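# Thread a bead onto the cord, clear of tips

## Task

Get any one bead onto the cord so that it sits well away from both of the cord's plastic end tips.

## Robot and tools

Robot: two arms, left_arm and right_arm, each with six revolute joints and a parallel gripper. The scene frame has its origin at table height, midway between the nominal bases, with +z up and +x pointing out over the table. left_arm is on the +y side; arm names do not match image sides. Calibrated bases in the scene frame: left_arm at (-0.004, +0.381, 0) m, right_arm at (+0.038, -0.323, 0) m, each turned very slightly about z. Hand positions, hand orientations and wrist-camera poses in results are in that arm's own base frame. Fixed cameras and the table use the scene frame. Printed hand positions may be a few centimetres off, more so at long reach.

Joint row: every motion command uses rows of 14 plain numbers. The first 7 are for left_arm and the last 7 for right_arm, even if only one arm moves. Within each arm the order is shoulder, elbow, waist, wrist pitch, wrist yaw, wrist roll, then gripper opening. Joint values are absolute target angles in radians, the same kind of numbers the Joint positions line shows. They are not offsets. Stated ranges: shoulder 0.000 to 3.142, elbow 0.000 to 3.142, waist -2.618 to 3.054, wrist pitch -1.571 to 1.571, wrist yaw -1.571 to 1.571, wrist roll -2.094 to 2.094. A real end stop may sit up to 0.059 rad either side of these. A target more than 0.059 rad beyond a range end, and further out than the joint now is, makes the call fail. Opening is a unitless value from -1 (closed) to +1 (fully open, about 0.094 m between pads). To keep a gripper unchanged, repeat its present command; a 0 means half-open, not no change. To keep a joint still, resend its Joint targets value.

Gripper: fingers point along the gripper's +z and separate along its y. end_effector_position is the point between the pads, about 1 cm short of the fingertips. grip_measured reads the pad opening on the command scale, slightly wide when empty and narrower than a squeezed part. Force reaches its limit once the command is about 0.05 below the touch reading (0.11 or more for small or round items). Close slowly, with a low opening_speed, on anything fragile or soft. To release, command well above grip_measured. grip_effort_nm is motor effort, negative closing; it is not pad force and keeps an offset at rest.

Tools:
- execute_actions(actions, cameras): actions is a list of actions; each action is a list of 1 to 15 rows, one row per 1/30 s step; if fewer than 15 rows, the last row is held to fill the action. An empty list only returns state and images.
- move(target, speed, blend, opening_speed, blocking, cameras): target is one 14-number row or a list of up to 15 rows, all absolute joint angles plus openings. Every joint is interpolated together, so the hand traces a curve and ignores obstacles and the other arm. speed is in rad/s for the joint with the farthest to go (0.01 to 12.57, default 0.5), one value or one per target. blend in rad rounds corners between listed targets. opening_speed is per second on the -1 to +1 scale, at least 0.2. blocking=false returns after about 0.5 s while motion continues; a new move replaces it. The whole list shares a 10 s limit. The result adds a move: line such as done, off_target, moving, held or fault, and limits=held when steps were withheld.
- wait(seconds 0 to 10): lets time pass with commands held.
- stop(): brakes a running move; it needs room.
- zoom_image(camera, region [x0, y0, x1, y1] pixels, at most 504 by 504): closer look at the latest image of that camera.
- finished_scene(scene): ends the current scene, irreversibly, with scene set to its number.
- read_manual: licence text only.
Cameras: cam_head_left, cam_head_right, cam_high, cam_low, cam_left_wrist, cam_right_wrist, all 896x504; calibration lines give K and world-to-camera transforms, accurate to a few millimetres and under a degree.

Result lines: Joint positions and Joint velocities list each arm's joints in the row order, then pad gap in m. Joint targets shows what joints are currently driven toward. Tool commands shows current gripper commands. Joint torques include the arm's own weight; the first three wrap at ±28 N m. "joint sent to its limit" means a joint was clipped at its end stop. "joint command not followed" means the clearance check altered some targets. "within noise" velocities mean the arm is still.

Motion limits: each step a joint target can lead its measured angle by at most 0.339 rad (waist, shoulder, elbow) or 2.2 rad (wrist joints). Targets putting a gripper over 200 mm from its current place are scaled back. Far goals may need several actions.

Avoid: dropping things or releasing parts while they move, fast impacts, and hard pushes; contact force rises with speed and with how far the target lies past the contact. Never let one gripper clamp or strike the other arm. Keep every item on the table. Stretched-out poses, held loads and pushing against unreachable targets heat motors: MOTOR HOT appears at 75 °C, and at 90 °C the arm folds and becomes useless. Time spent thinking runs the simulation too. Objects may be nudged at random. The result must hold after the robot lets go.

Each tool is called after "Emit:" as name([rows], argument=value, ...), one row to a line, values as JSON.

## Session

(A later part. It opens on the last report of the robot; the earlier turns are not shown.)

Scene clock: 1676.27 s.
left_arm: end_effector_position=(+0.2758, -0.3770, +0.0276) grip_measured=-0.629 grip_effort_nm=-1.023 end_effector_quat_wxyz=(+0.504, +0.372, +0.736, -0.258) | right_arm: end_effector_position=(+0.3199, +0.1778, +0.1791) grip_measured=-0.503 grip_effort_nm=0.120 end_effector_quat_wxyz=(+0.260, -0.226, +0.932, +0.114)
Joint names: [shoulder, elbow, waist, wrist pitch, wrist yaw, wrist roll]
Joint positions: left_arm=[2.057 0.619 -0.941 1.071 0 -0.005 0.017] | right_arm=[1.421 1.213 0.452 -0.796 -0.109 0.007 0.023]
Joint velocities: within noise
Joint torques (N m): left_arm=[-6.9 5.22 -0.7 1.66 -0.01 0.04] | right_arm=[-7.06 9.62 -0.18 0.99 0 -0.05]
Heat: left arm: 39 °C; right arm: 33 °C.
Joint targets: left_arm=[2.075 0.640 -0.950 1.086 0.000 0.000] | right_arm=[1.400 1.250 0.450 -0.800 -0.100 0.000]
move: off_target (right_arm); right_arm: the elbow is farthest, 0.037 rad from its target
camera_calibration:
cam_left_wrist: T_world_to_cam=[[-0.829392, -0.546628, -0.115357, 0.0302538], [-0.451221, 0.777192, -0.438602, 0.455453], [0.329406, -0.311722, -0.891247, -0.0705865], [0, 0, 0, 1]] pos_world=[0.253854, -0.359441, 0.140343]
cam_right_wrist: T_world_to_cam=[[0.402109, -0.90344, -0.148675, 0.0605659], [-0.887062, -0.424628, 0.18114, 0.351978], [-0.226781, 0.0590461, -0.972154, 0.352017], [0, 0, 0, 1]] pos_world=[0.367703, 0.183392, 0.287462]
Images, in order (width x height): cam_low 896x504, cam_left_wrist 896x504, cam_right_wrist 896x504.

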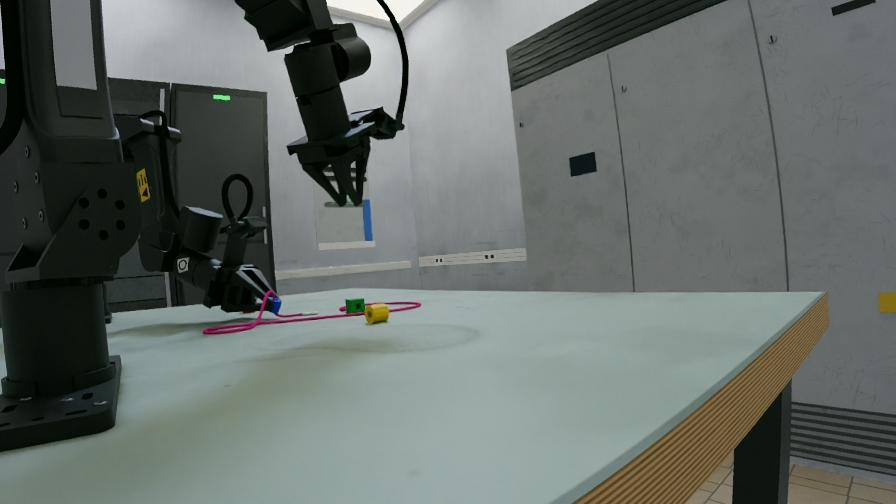

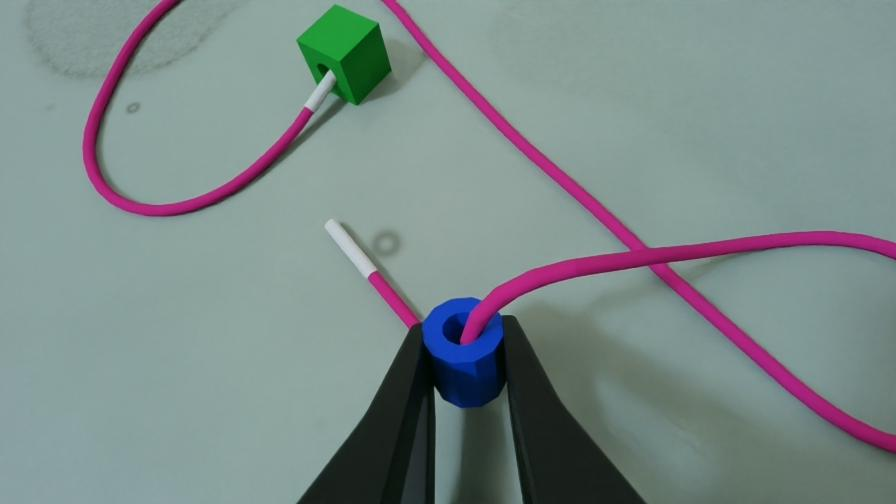

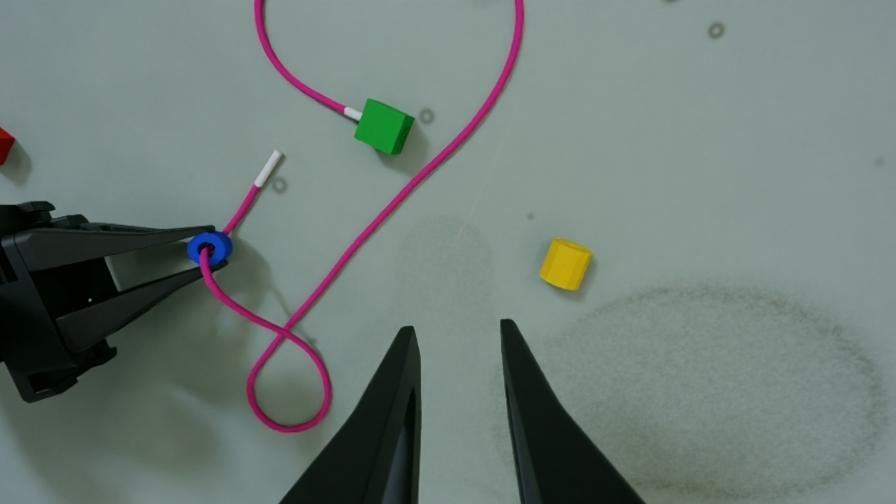

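Emit:
move(target=[1.939,0.745,-0.95,0.702,0,0,-0.75,1.40,1.25,0.45,-0.80,-0.1,0,-0.5], speed=0.2, cameras=["cam_low","cam_left_wrist"])

Scene clock: 1708.53 s.
left_arm: end_effector_position=(+0.2783, -0.3811, +0.0193) grip_measured=-0.629 grip_effort_nm=-1.033 end_effector_quat_wxyz=(+0.439, +0.393, +0.776, -0.225) | right_arm: end_effector_position=(+0.3198, +0.1776, +0.1789) grip_measured=-0.503 grip_effort_nm=0.120 end_effector_quat_wxyz=(+0.260, -0.226, +0.932, +0.114)
Joint names: [shoulder, elbow, waist, wrist pitch, wrist yaw, wrist roll]
Joint positions: left_arm=[1.979 0.728 -0.942 0.712 0.001 -0.004 0.017] | right_arm=[1.421 1.213 0.452 -0.798 -0.108 0.007 0.023]
Joint velocities: within noise
Joint torques (N m): left_arm=[-12.1 5.56 -0.66 1.37 -0.02 0.03] | right_arm=[-7.02 9.68 -0.09 0.98 0.04 -0.06]
Heat: left arm: 38 °C; right arm: 34 °C.
Joint targets: left_arm=[1.939 0.745 -0.950 0.702 0.000 0.000] | right_arm=[1.400 1.250 0.450 -0.800 -0.100 0.000]
move: off_target (left_arm, right_arm); left_arm: the shoulder is farthest, 0.040 rad from its target; right_arm: the elbow is farthest, 0.037 rad from its target
camera_calibration:
cam_left_wrist: T_world_to_cam=[[-0.841611, -0.529554, -0.106126, 0.0388789], [-0.485955, 0.828242, -0.279039, 0.482146], [0.235664, -0.18327, -0.954397, -0.00388932], [0, 0, 0, 1]] pos_world=[0.267939, -0.379458, 0.134952]
Images, in order (width x height): cam_low 896x504, cam_left_wrist 896x504.

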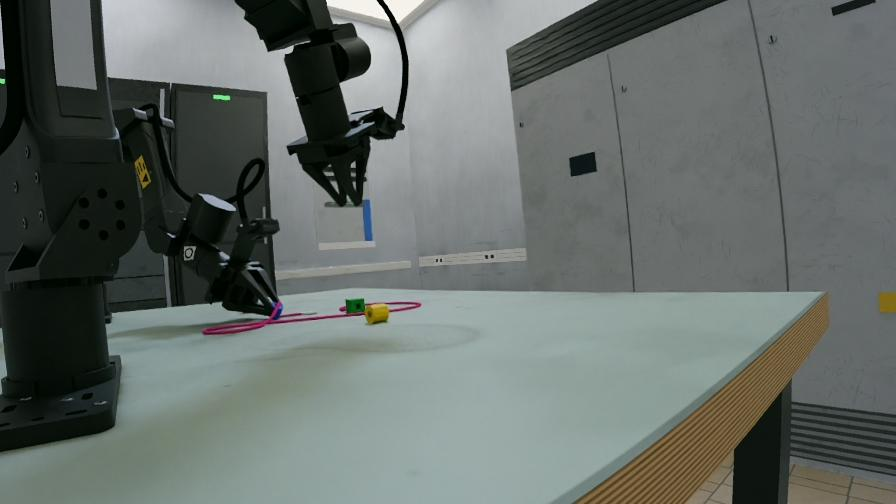

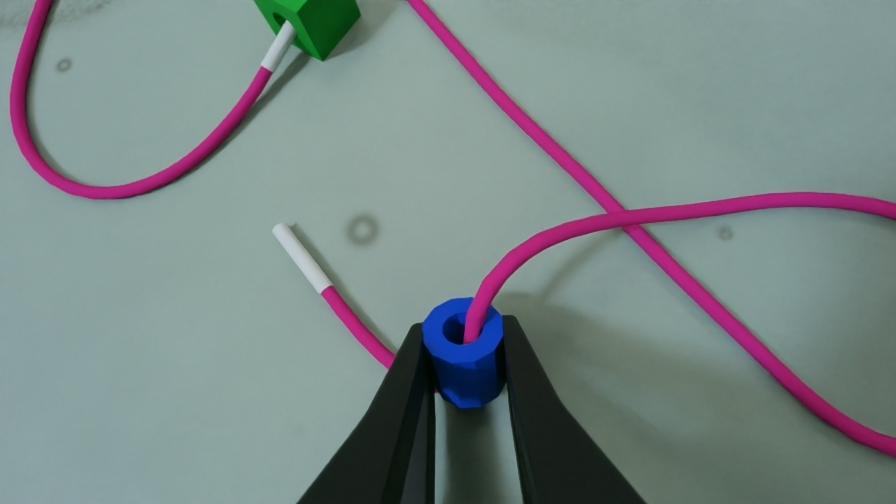

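Emit:
move([
  [1.939,0.745,-0.95,0.702,0,0,-0.42,1.40,1.25,0.45,-0.80,-0.1,0,-0.5],
  [1.617,0.525,-0.95,0.59,0,0,-0.42,1.40,1.25,0.45,-0.80,-0.1,0,-0.5],
], speed=[0.2,0.2], opening_speed=0.3, cameras=["cam_low","cam_left_wrist","cam_right_wrist"])

Scene clock: 1731.10 s.
left_arm: end_effector_position=(+0.2436, -0.3339, +0.0561) grip_measured=-0.422 grip_effort_nm=0.090 end_effector_quat_wxyz=(+0.434, +0.395, +0.778, -0.222) | right_arm: end_effector_position=(+0.3198, +0.1775, +0.1789) grip_measured=-0.503 grip_effort_nm=0.120 end_effector_quat_wxyz=(+0.260, -0.226, +0.932, +0.114)
Joint names: [shoulder, elbow, waist, wrist pitch, wrist yaw, wrist roll]
Joint positions: left_arm=[1.654 0.529 -0.943 0.573 0.001 -0.003 0.027] | right_arm=[1.421 1.213 0.452 -0.798 -0.108 0.007 0.023]
Joint velocities: within noise
Joint torques (N m): left_arm=[-9.39 4.49 -0.59 1.61 -0.02 0.02] | right_arm=[-7.1 9.61 -0.14 0.99 0.03 -0.06]
Heat: left arm: 37 °C; right arm: 34 °C.
Joint targets: left_arm=[1.617 0.525 -0.950 0.590 0.000 0.000] | right_arm=[1.400 1.250 0.450 -0.800 -0.100 0.000]
move: off_target (left_arm, right_arm); left_arm: the shoulder is farthest, 0.037 rad from its target; right_arm: the elbow is farthest, 0.037 rad from its target
camera_calibration:
cam_left_wrist: T_world_to_cam=[[-0.842992, -0.527325, -0.106265, 0.0396296], [-0.486523, 0.831685, -0.267573, 0.437141], [0.229477, -0.173861, -0.95766, 0.0529133], [0, 0, 0, 1]] pos_world=[0.233944, -0.333466, 0.171851]
cam_right_wrist: T_world_to_cam=[[0.401439, -0.903906, -0.147651, 0.0603966], [-0.887239, -0.4238, 0.18221, 0.351537], [-0.227276, 0.0578554, -0.97211, 0.352224], [0, 0, 0, 1]] pos_world=[0.367704, 0.183197, 0.287264]
Images, in order (width x height): cam_low 896x504, cam_left_wrist 896x504, cam_right_wrist 896x504.

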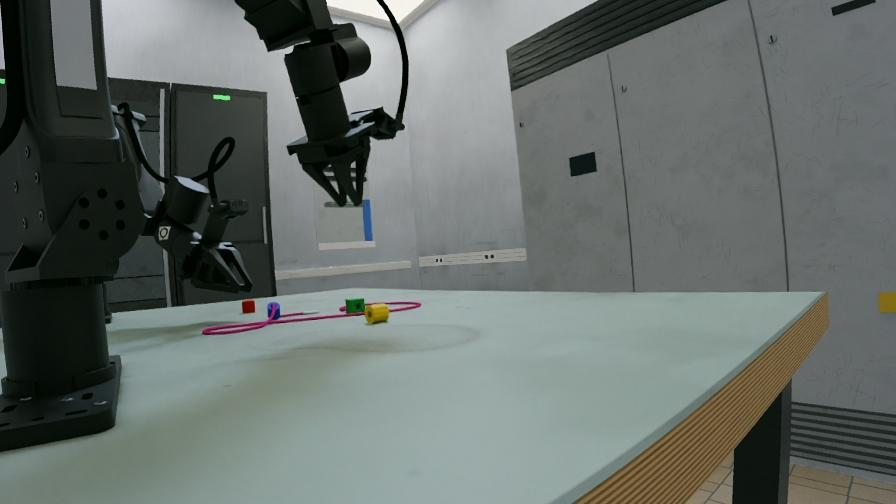

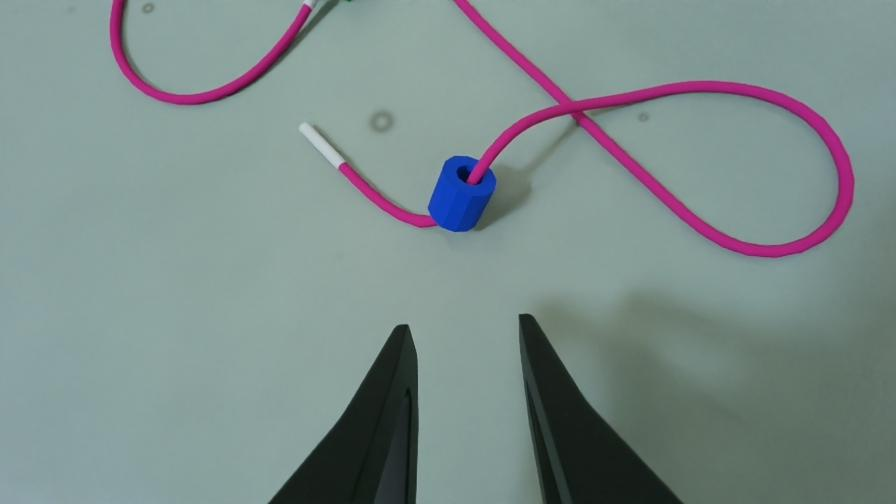

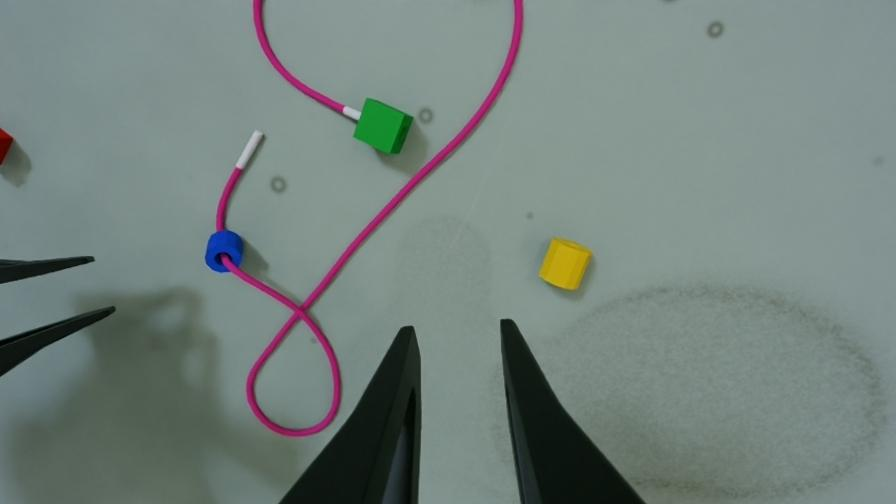

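Emit:
finished_scene(scene=2)

The scene is finished: the task was done.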